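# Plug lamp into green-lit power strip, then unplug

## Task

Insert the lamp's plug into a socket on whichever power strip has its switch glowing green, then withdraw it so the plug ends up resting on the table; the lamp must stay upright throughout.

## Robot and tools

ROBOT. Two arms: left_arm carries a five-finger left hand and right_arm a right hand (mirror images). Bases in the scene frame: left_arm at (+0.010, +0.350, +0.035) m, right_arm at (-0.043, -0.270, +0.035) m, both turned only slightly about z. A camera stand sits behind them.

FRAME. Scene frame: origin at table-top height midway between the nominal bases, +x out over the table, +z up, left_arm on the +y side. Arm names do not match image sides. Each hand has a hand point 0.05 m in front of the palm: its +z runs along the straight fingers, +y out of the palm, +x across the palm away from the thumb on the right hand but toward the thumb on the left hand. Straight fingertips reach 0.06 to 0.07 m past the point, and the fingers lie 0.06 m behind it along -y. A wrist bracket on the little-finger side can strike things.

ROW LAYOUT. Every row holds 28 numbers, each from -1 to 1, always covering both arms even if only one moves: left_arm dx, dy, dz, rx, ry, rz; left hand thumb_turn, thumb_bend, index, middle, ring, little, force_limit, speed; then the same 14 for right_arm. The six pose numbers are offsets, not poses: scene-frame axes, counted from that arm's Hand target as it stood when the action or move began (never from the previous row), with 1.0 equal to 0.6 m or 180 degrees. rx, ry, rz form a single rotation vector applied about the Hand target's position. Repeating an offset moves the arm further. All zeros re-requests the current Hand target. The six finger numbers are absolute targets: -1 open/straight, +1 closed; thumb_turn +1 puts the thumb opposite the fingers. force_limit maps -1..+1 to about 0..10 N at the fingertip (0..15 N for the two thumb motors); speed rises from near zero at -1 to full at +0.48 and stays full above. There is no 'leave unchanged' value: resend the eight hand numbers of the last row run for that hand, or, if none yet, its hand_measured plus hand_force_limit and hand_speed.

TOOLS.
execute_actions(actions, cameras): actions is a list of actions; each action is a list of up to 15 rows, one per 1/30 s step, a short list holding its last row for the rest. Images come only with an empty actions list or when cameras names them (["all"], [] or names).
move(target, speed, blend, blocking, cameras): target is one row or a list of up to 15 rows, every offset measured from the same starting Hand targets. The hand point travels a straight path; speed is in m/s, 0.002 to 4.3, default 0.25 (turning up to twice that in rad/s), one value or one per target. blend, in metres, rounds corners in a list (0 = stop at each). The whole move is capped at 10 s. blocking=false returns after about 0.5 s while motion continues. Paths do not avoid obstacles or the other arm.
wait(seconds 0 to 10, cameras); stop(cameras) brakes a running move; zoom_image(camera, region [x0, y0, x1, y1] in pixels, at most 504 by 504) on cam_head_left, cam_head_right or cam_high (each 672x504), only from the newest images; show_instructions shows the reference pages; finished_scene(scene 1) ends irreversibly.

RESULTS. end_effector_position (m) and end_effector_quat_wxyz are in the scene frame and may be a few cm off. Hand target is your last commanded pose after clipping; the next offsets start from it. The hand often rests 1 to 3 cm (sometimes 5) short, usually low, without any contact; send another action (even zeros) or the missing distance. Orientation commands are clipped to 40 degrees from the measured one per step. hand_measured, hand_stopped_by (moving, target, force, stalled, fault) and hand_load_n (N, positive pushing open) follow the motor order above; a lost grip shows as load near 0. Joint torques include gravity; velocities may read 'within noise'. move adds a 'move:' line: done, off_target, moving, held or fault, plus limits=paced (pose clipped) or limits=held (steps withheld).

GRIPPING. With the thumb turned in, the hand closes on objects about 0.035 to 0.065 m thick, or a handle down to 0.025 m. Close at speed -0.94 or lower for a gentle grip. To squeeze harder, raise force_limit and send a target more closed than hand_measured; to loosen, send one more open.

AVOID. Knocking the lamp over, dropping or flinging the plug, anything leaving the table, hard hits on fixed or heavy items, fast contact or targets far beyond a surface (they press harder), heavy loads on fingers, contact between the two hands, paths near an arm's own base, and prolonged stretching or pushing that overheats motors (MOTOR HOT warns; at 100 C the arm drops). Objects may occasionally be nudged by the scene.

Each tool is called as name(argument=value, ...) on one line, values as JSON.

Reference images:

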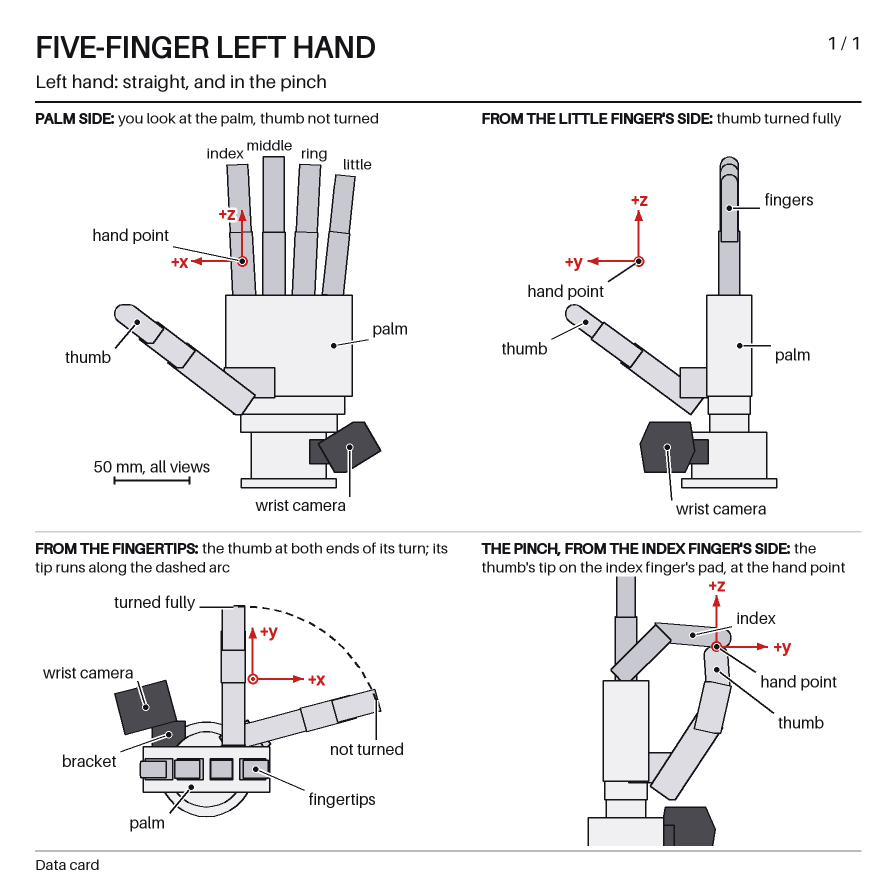

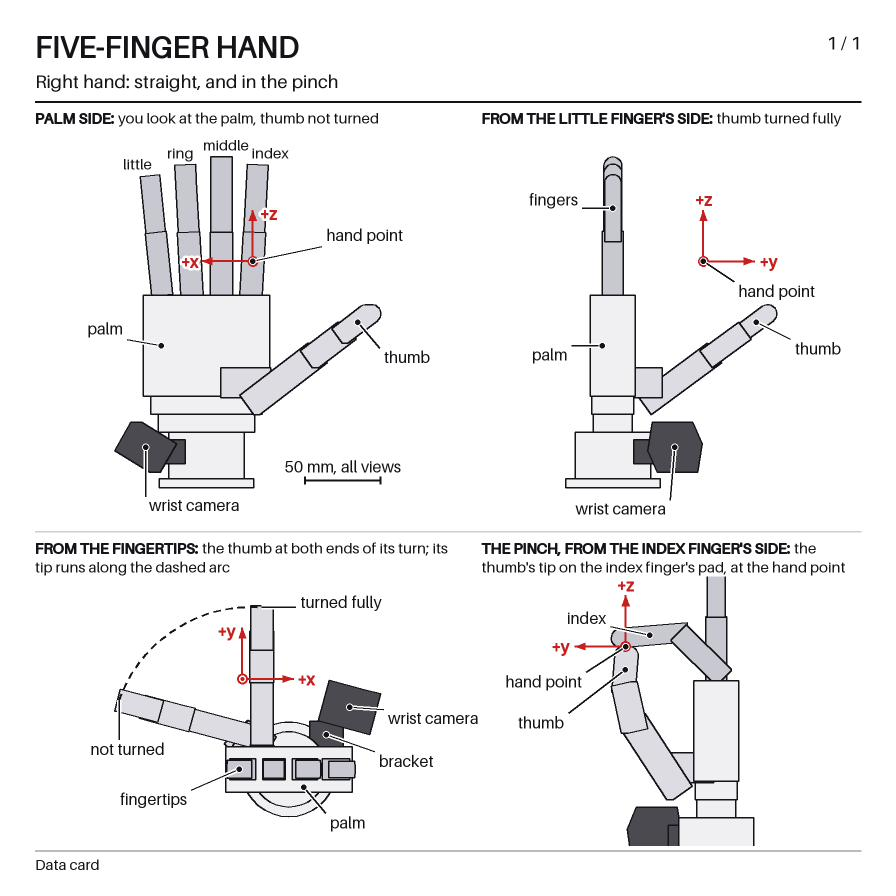

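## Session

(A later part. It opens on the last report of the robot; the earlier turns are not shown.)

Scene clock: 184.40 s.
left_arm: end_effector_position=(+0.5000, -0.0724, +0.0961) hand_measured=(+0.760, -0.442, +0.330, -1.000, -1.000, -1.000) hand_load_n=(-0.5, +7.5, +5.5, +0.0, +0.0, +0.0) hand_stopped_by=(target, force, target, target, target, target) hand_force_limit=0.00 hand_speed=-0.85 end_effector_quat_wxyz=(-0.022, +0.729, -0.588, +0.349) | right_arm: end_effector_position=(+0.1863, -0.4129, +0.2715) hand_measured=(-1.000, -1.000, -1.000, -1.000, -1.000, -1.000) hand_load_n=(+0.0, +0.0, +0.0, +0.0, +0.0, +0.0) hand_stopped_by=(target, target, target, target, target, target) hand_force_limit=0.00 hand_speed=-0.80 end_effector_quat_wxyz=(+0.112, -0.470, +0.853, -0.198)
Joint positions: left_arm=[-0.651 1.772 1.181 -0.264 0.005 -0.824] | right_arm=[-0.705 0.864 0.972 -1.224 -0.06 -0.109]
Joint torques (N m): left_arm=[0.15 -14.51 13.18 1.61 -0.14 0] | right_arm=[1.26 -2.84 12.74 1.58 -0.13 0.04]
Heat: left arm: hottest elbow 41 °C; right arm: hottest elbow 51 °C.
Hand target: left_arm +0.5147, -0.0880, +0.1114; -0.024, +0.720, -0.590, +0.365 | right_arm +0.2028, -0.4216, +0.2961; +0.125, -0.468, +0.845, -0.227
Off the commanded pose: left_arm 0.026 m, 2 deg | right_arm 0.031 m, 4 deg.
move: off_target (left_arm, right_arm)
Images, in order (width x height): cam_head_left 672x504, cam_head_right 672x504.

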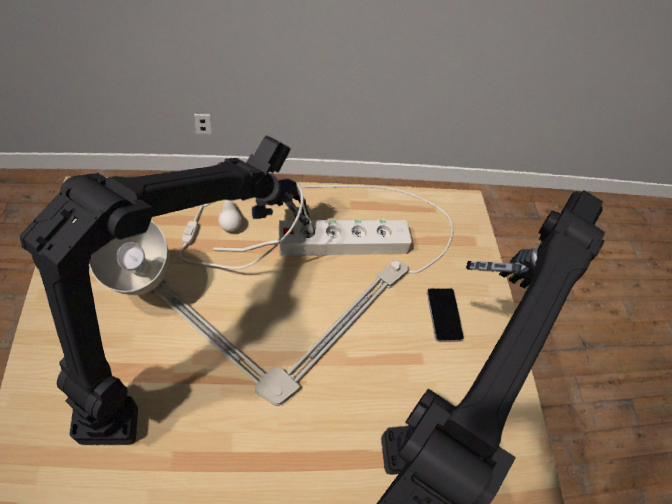

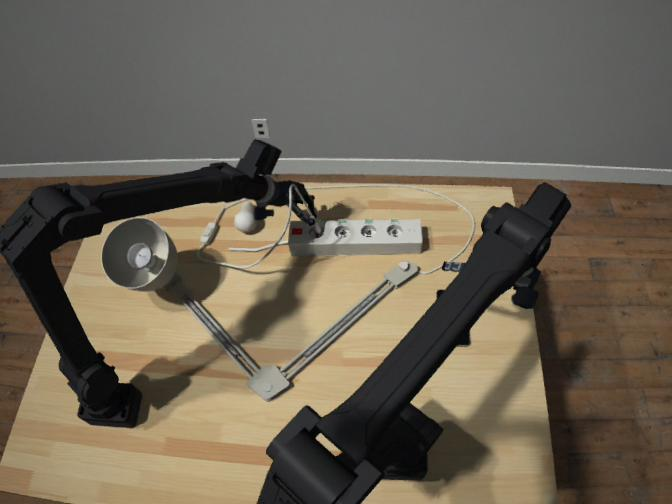

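zoom_image(camera="cam_head_left", region=[297, 212, 322, 242])

zoom_image(camera="cam_head_right", region=[305, 212, 330, 242])

Scaled by 16.800 from the camera's 672x504 image, which has a finer 960x720 frame.

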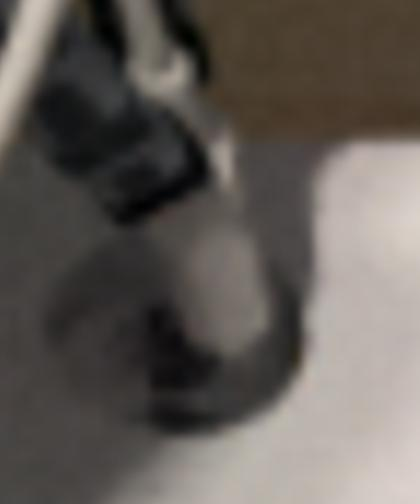

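Scaled by 16.800 from the camera's 672x504 image, which has a finer 960x720 frame.

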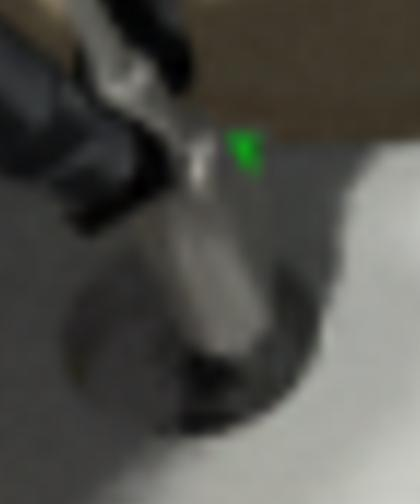

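move(target=[0,0,0.058,0,0,0,0.76,0.81,0.33,-1,-1,-1,0.0,-0.85,0,0,0,0,0,0,-1,-1,-1,-1,-1,-1,0,-0.8], speed=0.06, cameras=["cam_head_left","cam_head_right"])

zoom_image(camera="cam_head_left", region=[290, 205, 325, 245])

zoom_image(camera="cam_head_right", region=[295, 205, 330, 245])

Scene clock: 186.10 s.
left_arm: end_effector_position=(+0.4987, -0.0714, +0.1017) hand_measured=(+0.760, -0.440, +0.330, -1.000, -1.000, -1.000) hand_load_n=(-0.5, +8.0, +6.0, +0.0, +0.0, -0.5) hand_stopped_by=(target, force, target, target, target, target) hand_force_limit=0.00 hand_speed=-0.85 end_effector_quat_wxyz=(-0.021, +0.735, -0.593, +0.328) | right_arm: end_effector_position=(+0.1863, -0.4129, +0.2715) hand_measured=(-1.000, -1.000, -1.000, -1.000, -1.000, -1.000) hand_load_n=(+0.0, +0.0, +0.0, +0.0, +0.0, +0.0) hand_stopped_by=(target, target, target, target, target, target) hand_force_limit=0.00 hand_speed=-0.80 end_effector_quat_wxyz=(+0.112, -0.470, +0.853, -0.198)
Joint positions: left_arm=[-0.651 1.772 1.22 -0.348 0.005 -0.824] | right_arm=[-0.705 0.864 0.972 -1.224 -0.06 -0.109]
Joint torques (N m): left_arm=[0.03 -18.61 13.2 1.54 -0.14 0] | right_arm=[1.49 -2.9 12.75 1.59 -0.13 0.03]
Heat: left arm: hottest elbow 41 °C; right arm: hottest elbow 51 °C.
Hand target: left_arm +0.5147, -0.0880, +0.1462; -0.024, +0.720, -0.590, +0.365 | right_arm +0.2028, -0.4216, +0.2961; +0.125, -0.468, +0.845, -0.227
Off the commanded pose: left_arm 0.050 m, 5 deg | right_arm 0.031 m, 4 deg.
move: off_target (left_arm, right_arm)
Images, in order (width x height): cam_head_left 672x504, cam_head_right 672x504.

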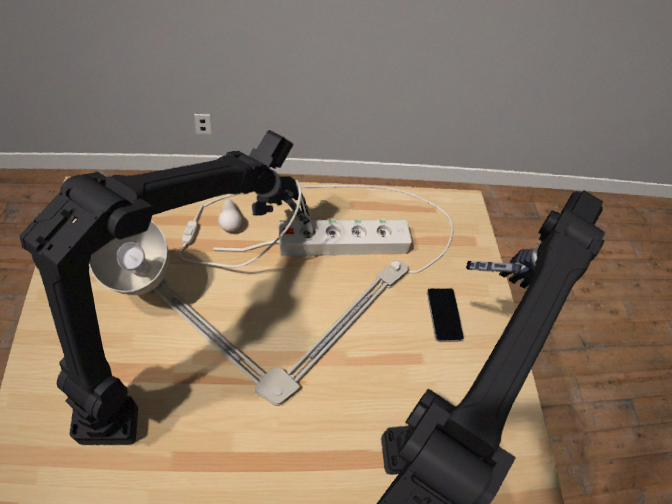

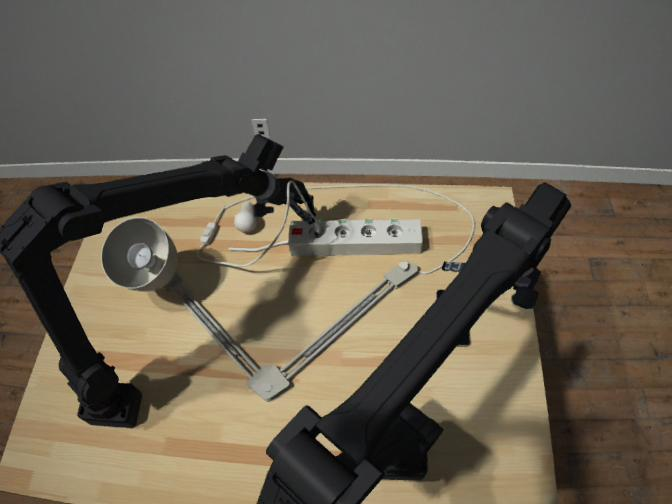

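Scaled by 12.600 from the camera's 672x504 image, which has a finer 960x720 frame.

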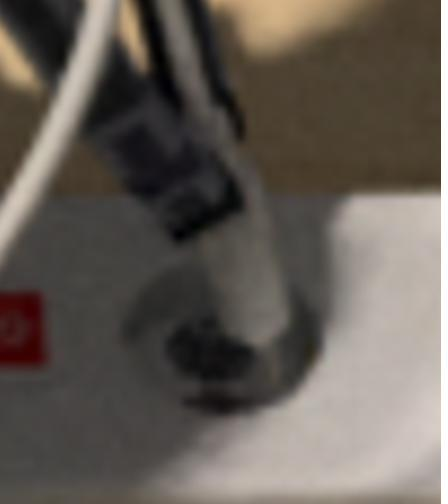

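Scaled by 12.600 from the camera's 672x504 image, which has a finer 960x720 frame.

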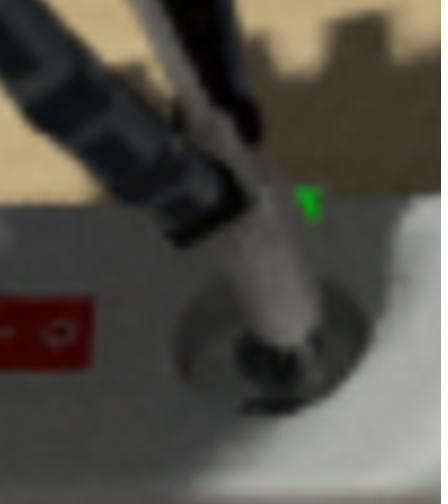

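move(target=[-0.01,0,0.04,0,0,0,0.76,0.84,0.33,-1,-1,-1,0.0,-0.85,0,0,0,0,0,0,-1,-1,-1,-1,-1,-1,0,-0.8], speed=0.06, cameras=["cam_head_left","cam_head_right"])

zoom_image(camera="cam_head_left", region=[290, 200, 325, 240])

zoom_image(camera="cam_head_right", region=[295, 200, 330, 240])

Scene clock: 187.57 s.
left_arm: end_effector_position=(+0.4948, -0.0717, +0.1274) hand_measured=(+0.760, -0.440, +0.330, -1.000, -1.000, -1.000) hand_load_n=(-1.0, +8.0, +6.0, +0.0, +0.0, +0.0) hand_stopped_by=(target, force, target, target, target, target) hand_force_limit=0.00 hand_speed=-0.85 end_effector_quat_wxyz=(-0.022, +0.734, -0.594, +0.330) | right_arm: end_effector_position=(+0.1863, -0.4129, +0.2715) hand_measured=(-1.000, -1.000, -1.000, -1.000, -1.000, -1.000) hand_load_n=(+0.0, +0.0, +0.0, +0.0, +0.0, +0.0) hand_stopped_by=(target, target, target, target, target, target) hand_force_limit=0.00 hand_speed=-0.80 end_effector_quat_wxyz=(+0.112, -0.470, +0.853, -0.198)
Joint positions: left_arm=[-0.656 1.731 1.238 -0.404 0.001 -0.824] | right_arm=[-0.705 0.864 0.972 -1.224 -0.06 -0.109]
Joint torques (N m): left_arm=[-0.09 -18.02 13.42 1.51 -0.14 -0.04] | right_arm=[1.14 -2.84 12.77 1.59 -0.13 0.03]
Heat: left arm: hottest elbow 42 °C; right arm: hottest elbow 51 °C.
Hand target: left_arm +0.5086, -0.0880, +0.1703; -0.024, +0.720, -0.590, +0.365 | right_arm +0.2028, -0.4216, +0.2961; +0.125, -0.468, +0.845, -0.227
Off the commanded pose: left_arm 0.048 m, 4 deg | right_arm 0.031 m, 4 deg.
move: off_target (left_arm, right_arm)
Images, in order (width x height): cam_head_left 672x504, cam_head_right 672x504.

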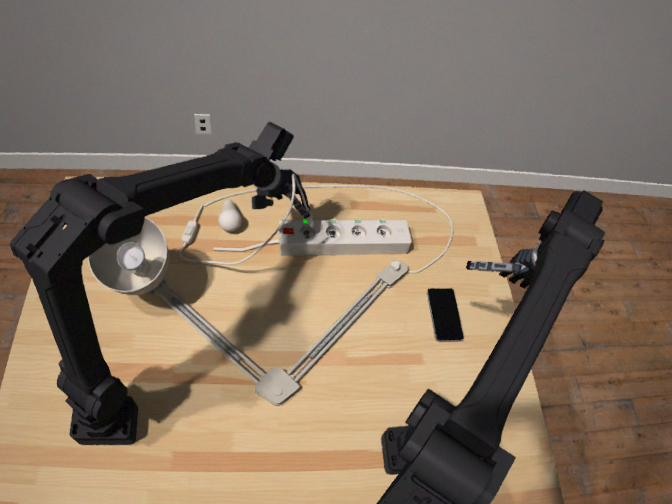

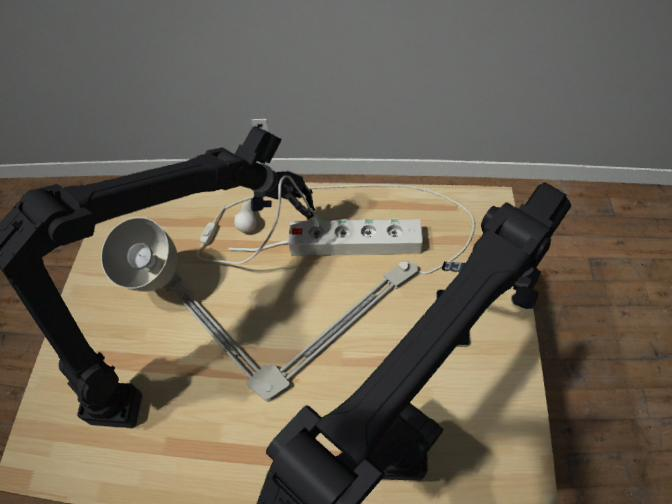

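Scaled by 12.600 from the camera's 672x504 image, which has a finer 960x720 frame.

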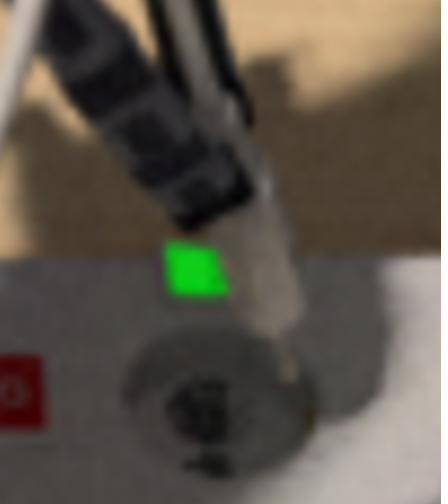

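Scaled by 12.600 from the camera's 672x504 image, which has a finer 960x720 frame.

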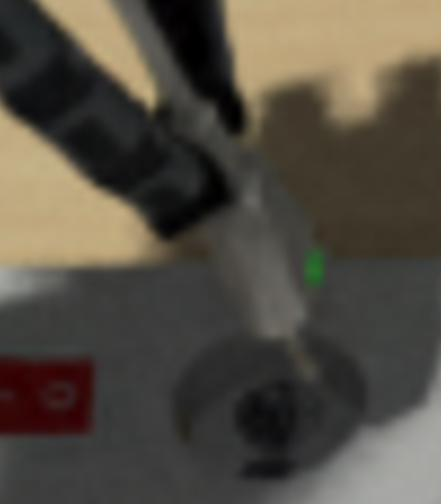

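move(target=[0,0,-0.033,0.068,0.011,0.003,0.76,0.88,0.33,-1,-1,-1,0.2,-0.85,0,0,0,0,0,0,-1,-1,-1,-1,-1,-1,0,-0.8], speed=0.1, cameras=["cam_head_left","cam_head_right","cam_high"])

zoom_image(camera="cam_head_left", region=[290, 200, 325, 240])

zoom_image(camera="cam_head_right", region=[295, 200, 330, 240])

Scene clock: 190.87 s.
left_arm: end_effector_position=(+0.4961, -0.0722, +0.1340) hand_measured=(+0.760, -0.438, +0.330, -1.000, -1.000, -1.000) hand_load_n=(-0.5, +8.5, +6.5, +0.0, +0.0, +0.0) hand_stopped_by=(target, force, target, target, target, target) hand_force_limit=0.20 hand_speed=-0.85 end_effector_quat_wxyz=(-0.090, +0.730, -0.620, +0.272) | right_arm: end_effector_position=(+0.1863, -0.4129, +0.2715) hand_measured=(-1.000, -1.000, -1.000, -1.000, -1.000, -1.000) hand_load_n=(+0.0, +0.0, +0.0, +0.0, +0.0, +0.0) hand_stopped_by=(target, target, target, target, target, target) hand_force_limit=0.00 hand_speed=-0.80 end_effector_quat_wxyz=(+0.112, -0.470, +0.853, -0.198)
Joint positions: left_arm=[-0.704 1.762 1.369 -0.615 -0.152 -0.78] | right_arm=[-0.705 0.864 0.972 -1.224 -0.06 -0.109]
Joint torques (N m): left_arm=[0.09 -15.03 13.89 1.33 -0.27 0.01] | right_arm=[1.26 -2.84 12.77 1.62 -0.13 0.04]
Heat: left arm: hottest elbow 42 °C; right arm: hottest elbow 51 °C.
Hand target: left_arm +0.5088, -0.0879, +0.1504; -0.093, +0.722, -0.622, +0.287 | right_arm +0.2028, -0.4216, +0.2961; +0.125, -0.468, +0.845, -0.227
Off the commanded pose: left_arm 0.026 m, 2 deg | right_arm 0.031 m, 4 deg.
move: off_target (left_arm, right_arm)

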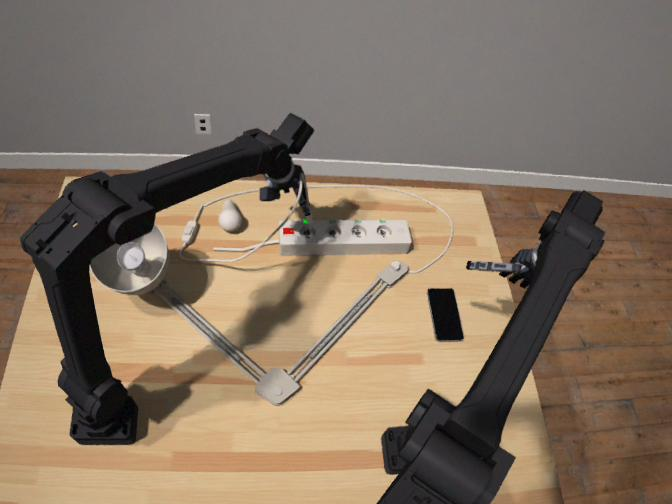

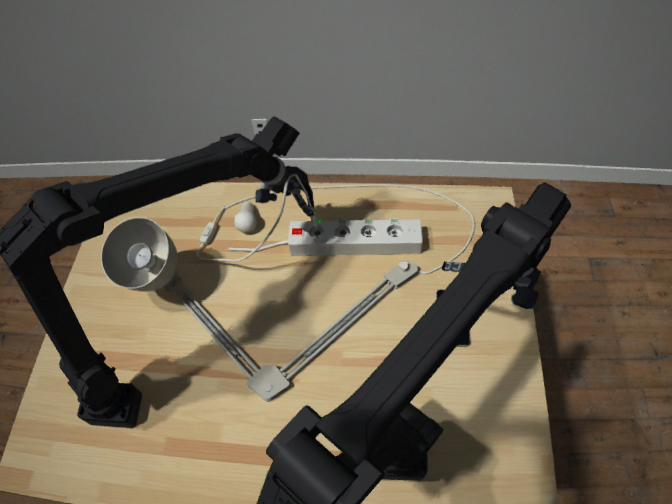

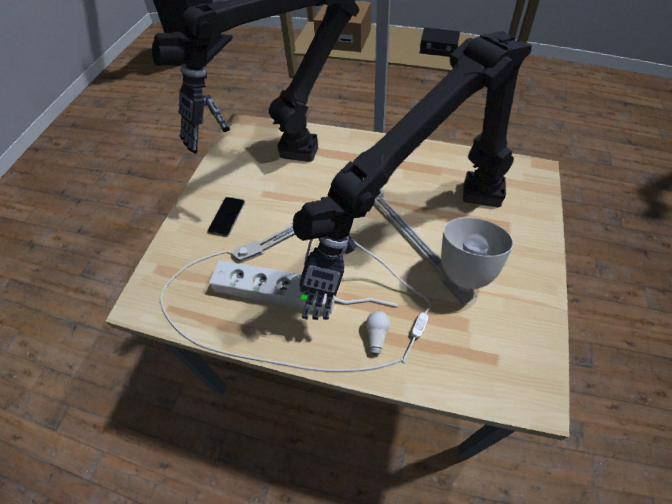

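Scaled by 12.600 from the camera's 672x504 image, which has a finer 960x720 frame.

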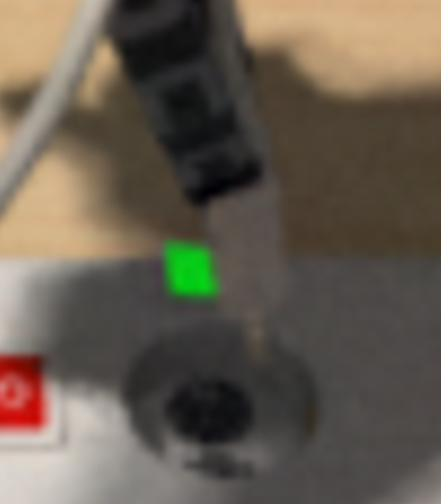

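Scaled by 12.600 from the camera's 672x504 image, which has a finer 960x720 frame.

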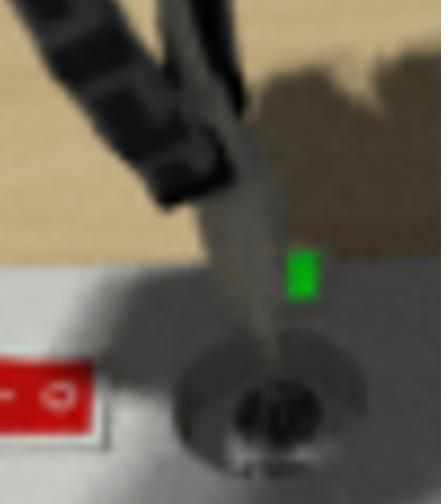

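move(target=[0.005,0.011,-0.045,0.014,0,0,0.76,0.9,0.33,-1,-1,-1,0.2,-0.85,0,0,0,0,0,0,-1,-1,-1,-1,-1,-1,0,-0.8], speed=0.07, cameras=["cam_head_left","cam_head_right"])

zoom_image(camera="cam_head_left", region=[290, 205, 325, 245])

zoom_image(camera="cam_head_right", region=[295, 205, 330, 245])

Scene clock: 192.43 s.
left_arm: end_effector_position=(+0.4980, -0.0660, +0.1102) hand_measured=(+0.760, -0.434, +0.330, -1.000, -1.000, -1.000) hand_load_n=(-0.5, +9.5, +6.5, +0.0, +0.0, +0.0) hand_stopped_by=(target, force, target, target, target, target) hand_force_limit=0.20 hand_speed=-0.85 end_effector_quat_wxyz=(-0.106, +0.728, -0.628, +0.252) | right_arm: end_effector_position=(+0.1863, -0.4129, +0.2715) hand_measured=(-1.000, -1.000, -1.000, -1.000, -1.000, -1.000) hand_load_n=(+0.0, +0.0, +0.0, +0.0, +0.0, +0.0) hand_stopped_by=(target, target, target, target, target, target) hand_force_limit=0.00 hand_speed=-0.80 end_effector_quat_wxyz=(+0.112, -0.470, +0.853, -0.198)
Joint positions: left_arm=[-0.704 1.798 1.369 -0.615 -0.18 -0.76] | right_arm=[-0.705 0.864 0.972 -1.224 -0.06 -0.109]
Joint torques (N m): left_arm=[0.21 -15.91 12.38 2.22 -0.29 0.01] | right_arm=[1.14 -2.73 12.74 1.63 -0.13 0.03]
Heat: left arm: hottest elbow 42 °C; right arm: hottest elbow 51 °C.
Hand target: left_arm +0.5117, -0.0813, +0.1234; -0.108, +0.720, -0.629, +0.273 | right_arm +0.2028, -0.4216, +0.2961; +0.125, -0.468, +0.845, -0.227
Off the commanded pose: left_arm 0.024 m, 3 deg | right_arm 0.031 m, 4 deg.
move: off_target (left_arm, right_arm)
Images, in order (width x height): cam_head_left 672x504, cam_head_right 672x504.

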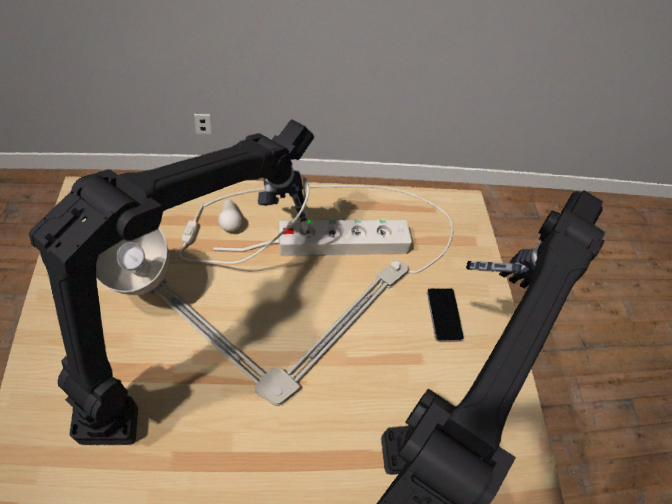

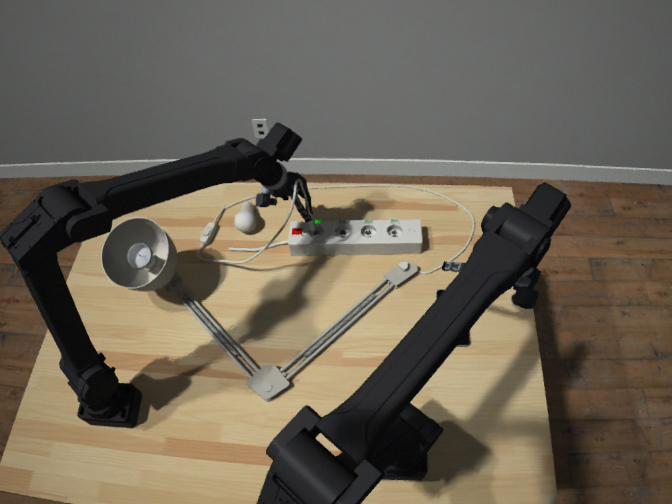

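Scaled by 12.600 from the camera's 672x504 image, which has a finer 960x720 frame.

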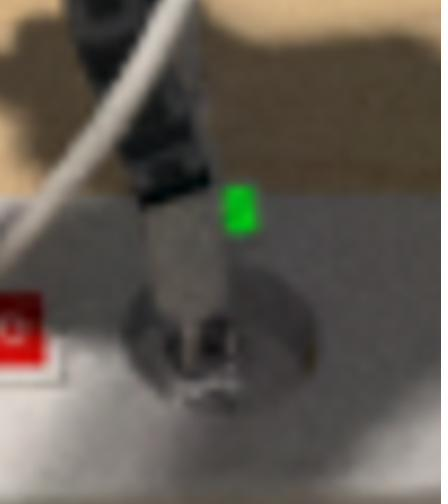

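Scaled by 12.600 from the camera's 672x504 image, which has a finer 960x720 frame.

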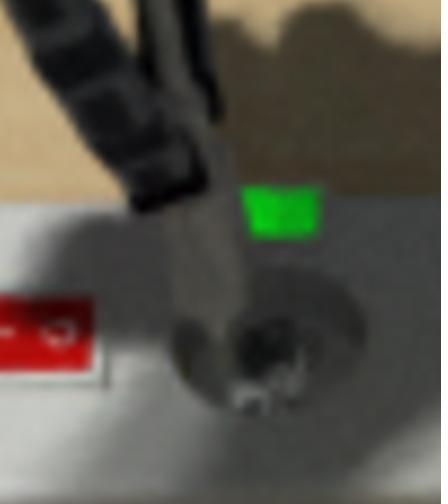

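move(target=[-0.0042,-0.0172,-0.013,0,0,0,0.76,0.9,0.33,-1,-1,-1,0.2,-0.85,0,0,0,0,0,0,-1,-1,-1,-1,-1,-1,0,-0.8], speed=0.05, cameras=["cam_head_left","cam_head_right"])

zoom_image(camera="cam_head_left", region=[290, 205, 325, 245])

zoom_image(camera="cam_head_right", region=[295, 205, 330, 245])

Scene clock: 193.67 s.
left_arm: end_effector_position=(+0.4934, -0.0735, +0.1016) hand_measured=(+0.760, -0.434, +0.330, -1.000, -1.000, -1.000) hand_load_n=(-0.5, +9.0, +7.0, +0.0, -0.5, +0.0) hand_stopped_by=(target, force, target, target, target, target) hand_force_limit=0.20 hand_speed=-0.85 end_effector_quat_wxyz=(-0.108, +0.724, -0.634, +0.250) | right_arm: end_effector_position=(+0.1863, -0.4129, +0.2715) hand_measured=(-1.000, -1.000, -1.000, -1.000, -1.000, -1.000) hand_load_n=(+0.0, +0.0, +0.0, +0.0, +0.0, +0.0) hand_stopped_by=(target, target, target, target, target, target) hand_force_limit=0.00 hand_speed=-0.80 end_effector_quat_wxyz=(+0.112, -0.470, +0.853, -0.198)
Joint positions: left_arm=[-0.72 1.813 1.369 -0.606 -0.188 -0.76] | right_arm=[-0.705 0.864 0.972 -1.224 -0.06 -0.109]
Joint torques (N m): left_arm=[0.09 -15.56 12.72 2.25 -0.3 -0.1] | right_arm=[1.26 -2.67 12.75 1.63 -0.14 0.04]
Heat: left arm: hottest elbow 42 °C; right arm: hottest elbow 51 °C.
Hand target: left_arm +0.5091, -0.0916, +0.1156; -0.108, +0.720, -0.629, +0.273 | right_arm +0.2028, -0.4216, +0.2961; +0.125, -0.468, +0.845, -0.227
Off the commanded pose: left_arm 0.028 m, 3 deg | right_arm 0.031 m, 4 deg.
move: off_target (left_arm, right_arm)
Images, in order (width x height): cam_head_left 672x504, cam_head_right 672x504.

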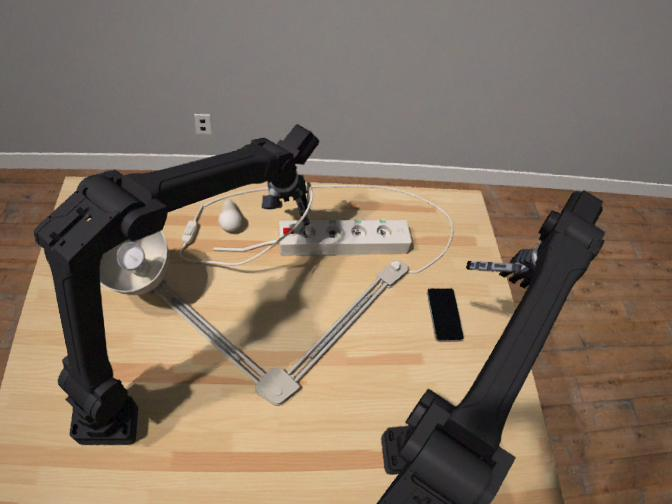

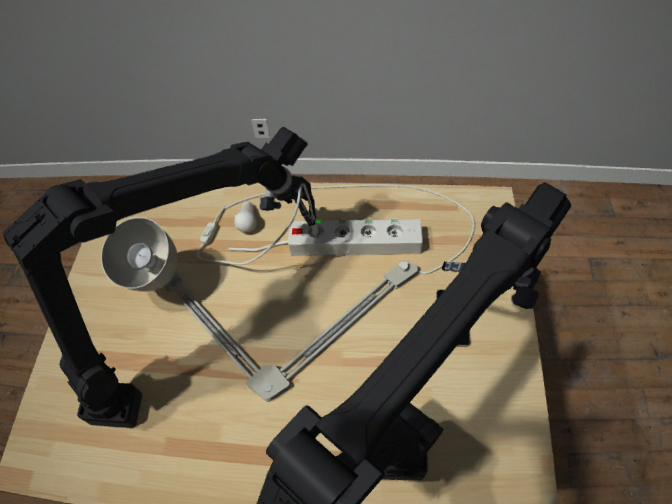

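Scaled by 12.600 from the camera's 672x504 image, which has a finer 960x720 frame.

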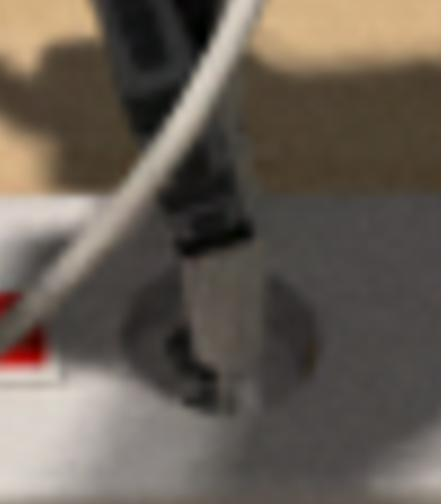

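Scaled by 12.600 from the camera's 672x504 image, which has a finer 960x720 frame.

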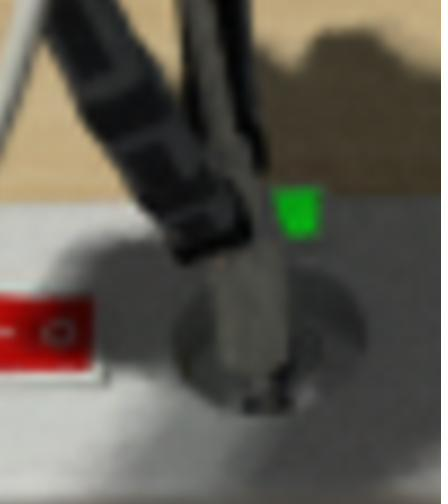

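zoom_image(camera="cam_head_left", region=[298, 210, 323, 242])

zoom_image(camera="cam_head_right", region=[305, 210, 330, 242])

Scaled by 15.750 from the camera's 672x504 image, which has a finer 960x720 frame.

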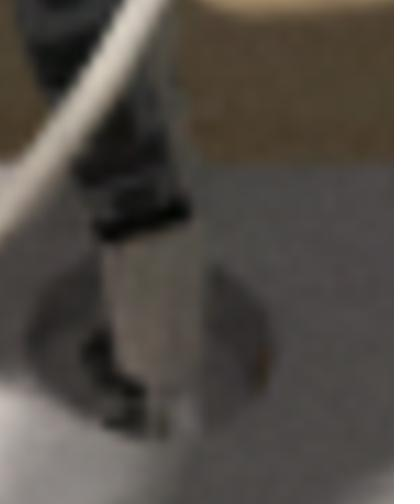

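Scaled by 15.750 from the camera's 672x504 image, which has a finer 960x720 frame.

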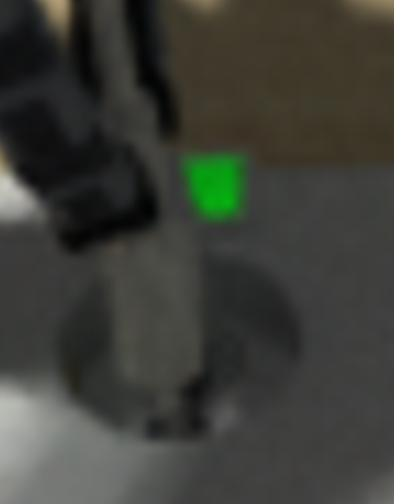

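move(target=[0.0,0.0,0.005,0,-0.025,0,0.76,0.9,0.33,-1,-1,-1,0.2,-0.85,0,0,0,0,0,0,-1,-1,-1,-1,-1,-1,0,-0.8], speed=0.05, cameras=["cam_head_left","cam_head_right"])

zoom_image(camera="cam_head_left", region=[295, 205, 325, 245])

zoom_image(camera="cam_head_right", region=[300, 205, 330, 245])

Scene clock: 196.00 s.
left_arm: end_effector_position=(+0.5062, -0.0841, +0.1065) hand_measured=(+0.760, -0.434, +0.330, -1.000, -1.000, -1.000) hand_load_n=(+0.0, +8.5, +8.0, +0.0, +0.0, +0.0) hand_stopped_by=(target, force, target, target, target, target) hand_force_limit=0.20 hand_speed=-0.85 end_effector_quat_wxyz=(-0.131, +0.716, -0.624, +0.284) | right_arm: end_effector_position=(+0.1863, -0.4129, +0.2715) hand_measured=(-1.000, -1.000, -1.000, -1.000, -1.000, -1.000) hand_load_n=(+0.0, +0.0, +0.0, +0.0, +0.0, +0.0) hand_stopped_by=(target, target, target, target, target, target) hand_force_limit=0.00 hand_speed=-0.80 end_effector_quat_wxyz=(+0.112, -0.470, +0.853, -0.198)
Joint positions: left_arm=[-0.736 1.813 1.359 -0.521 -0.238 -0.756] | right_arm=[-0.705 0.864 0.972 -1.224 -0.06 -0.109]
Joint torques (N m): left_arm=[0.03 -17.85 9.11 2.54 -0.37 0] | right_arm=[1.2 -2.78 12.75 1.59 -0.13 0.04]
Heat: left arm: hottest elbow 43 °C; right arm: hottest elbow 52 °C.
Hand target: left_arm +0.5092, -0.0918, +0.1187; -0.133, +0.709, -0.624, +0.302 | right_arm +0.2028, -0.4216, +0.2961; +0.125, -0.468, +0.845, -0.227
Off the commanded pose: left_arm 0.015 m, 2 deg | right_arm 0.031 m, 4 deg.
move: off_target (left_arm, right_arm)
Images, in order (width x height): cam_head_left 672x504, cam_head_right 672x504.

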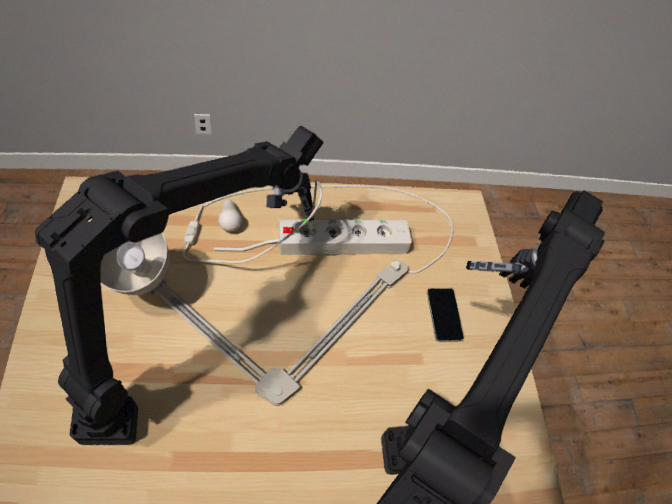

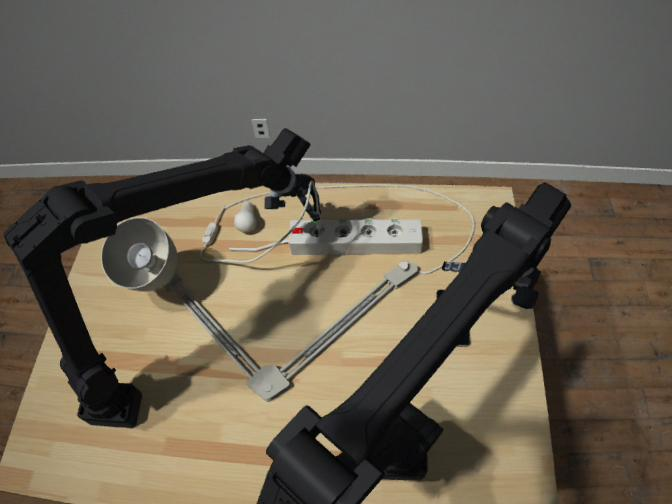

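Scaled by 12.600 from the camera's 672x504 image, which has a finer 960x720 frame.

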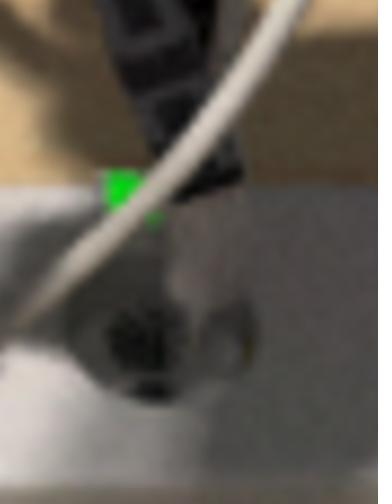

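Scaled by 12.600 from the camera's 672x504 image, which has a finer 960x720 frame.

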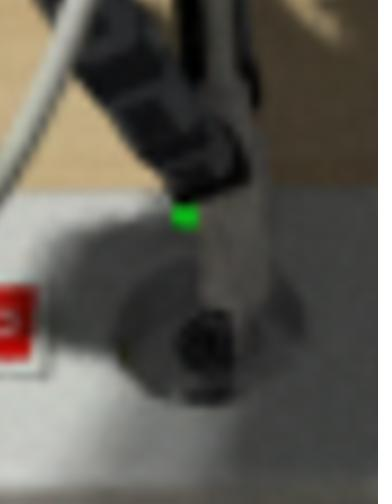

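zoom_image(camera="cam_head_left", region=[300, 215, 320, 240])

zoom_image(camera="cam_head_right", region=[308, 215, 328, 240])

Scaled by 20.160 from the camera's 672x504 image, which has a finer 960x720 frame.

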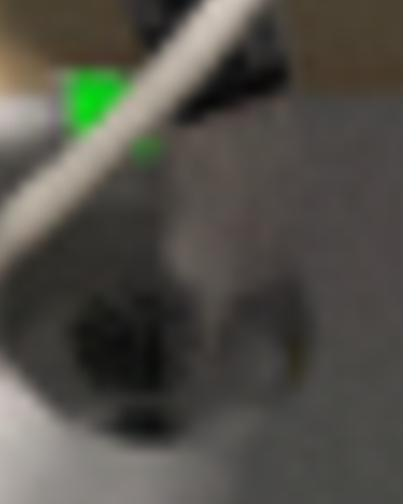

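Scaled by 20.160 from the camera's 672x504 image, which has a finer 960x720 frame.

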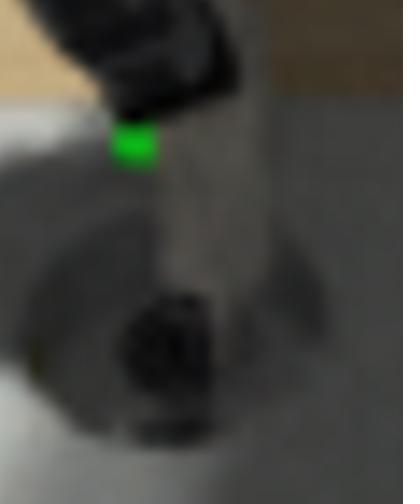

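execute_actions(actions=[], cameras=["cam_high","cam_head_left","cam_head_right"])

zoom_image(camera="cam_high", region=[270, 270, 300, 300])

zoom_image(camera="cam_high", region=[225, 262, 255, 292])

zoom_image(camera="cam_high", region=[280, 240, 360, 320])

Scene clock: 196.50 s.
left_arm: end_effector_position=(+0.5062, -0.0841, +0.1065) hand_measured=(+0.760, -0.434, +0.330, -1.000, -1.000, -1.000) hand_load_n=(+0.0, +8.5, +8.0, +0.0, +0.0, +0.0) hand_stopped_by=(target, force, target, target, target, target) hand_force_limit=0.20 hand_speed=-0.85 end_effector_quat_wxyz=(-0.131, +0.716, -0.625, +0.284) | right_arm: end_effector_position=(+0.1863, -0.4129, +0.2715) hand_measured=(-1.000, -1.000, -1.000, -1.000, -1.000, -1.000) hand_load_n=(+0.0, +0.0, +0.0, +0.0, -0.5, +0.0) hand_stopped_by=(target, target, target, target, target, target) hand_force_limit=0.00 hand_speed=-0.80 end_effector_quat_wxyz=(+0.112, -0.470, +0.853, -0.198)
Joint positions: left_arm=[-0.736 1.813 1.359 -0.521 -0.238 -0.756] | right_arm=[-0.705 0.864 0.972 -1.224 -0.06 -0.109]
Joint velocities: within noise
Joint torques (N m): left_arm=[0.09 -17.9 9.11 2.52 -0.37 -0.01] | right_arm=[1.2 -2.84 12.72 1.62 -0.12 0.03]
Heat: left arm: hottest elbow 43 °C; right arm: hottest elbow 52 °C.
Hand target: left_arm +0.5091, -0.0918, +0.1187; -0.133, +0.708, -0.624, +0.302 | right_arm +0.2028, -0.4216, +0.2961; +0.125, -0.468, +0.845, -0.227
Off the commanded pose: left_arm 0.015 m, 2 deg | right_arm 0.031 m, 4 deg.

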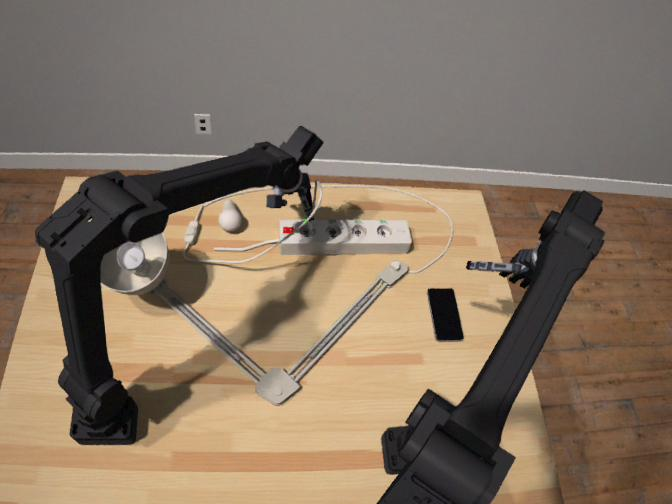

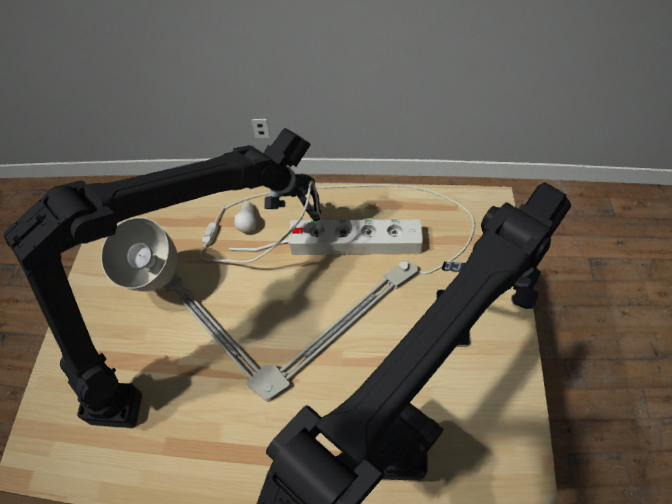

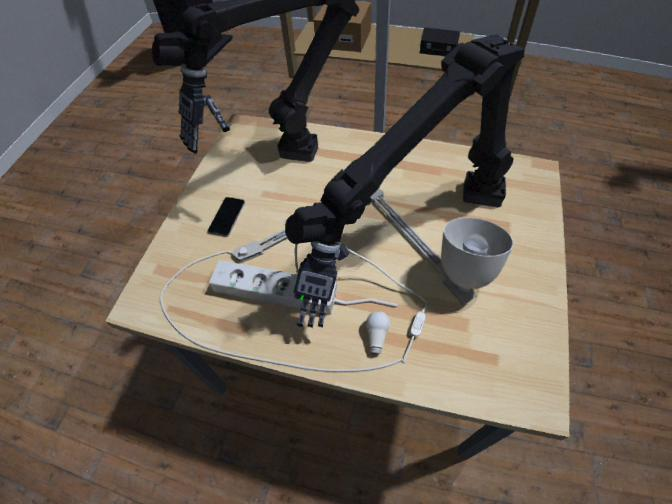

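Scaled by 16.800 from the camera's 672x504 image, which has a finer 960x720 frame.

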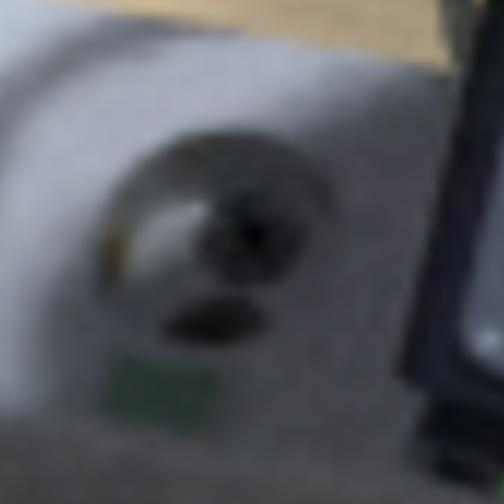

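Scaled by 16.800 from the camera's 672x504 image, which has a finer 960x720 frame.

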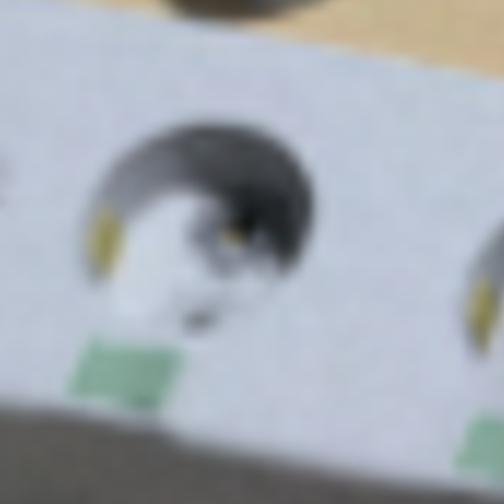

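Scaled by 6.300 from the camera's 672x504 image, which has a finer 960x720 frame.

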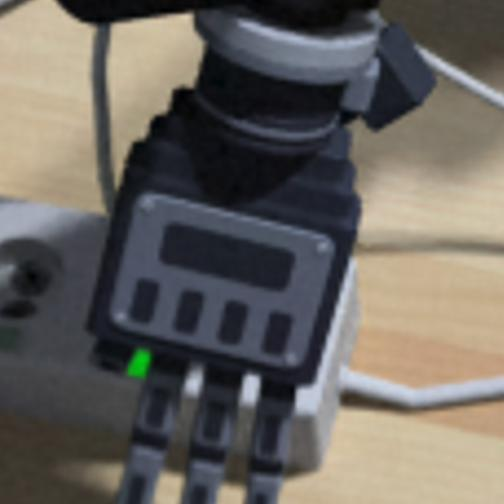

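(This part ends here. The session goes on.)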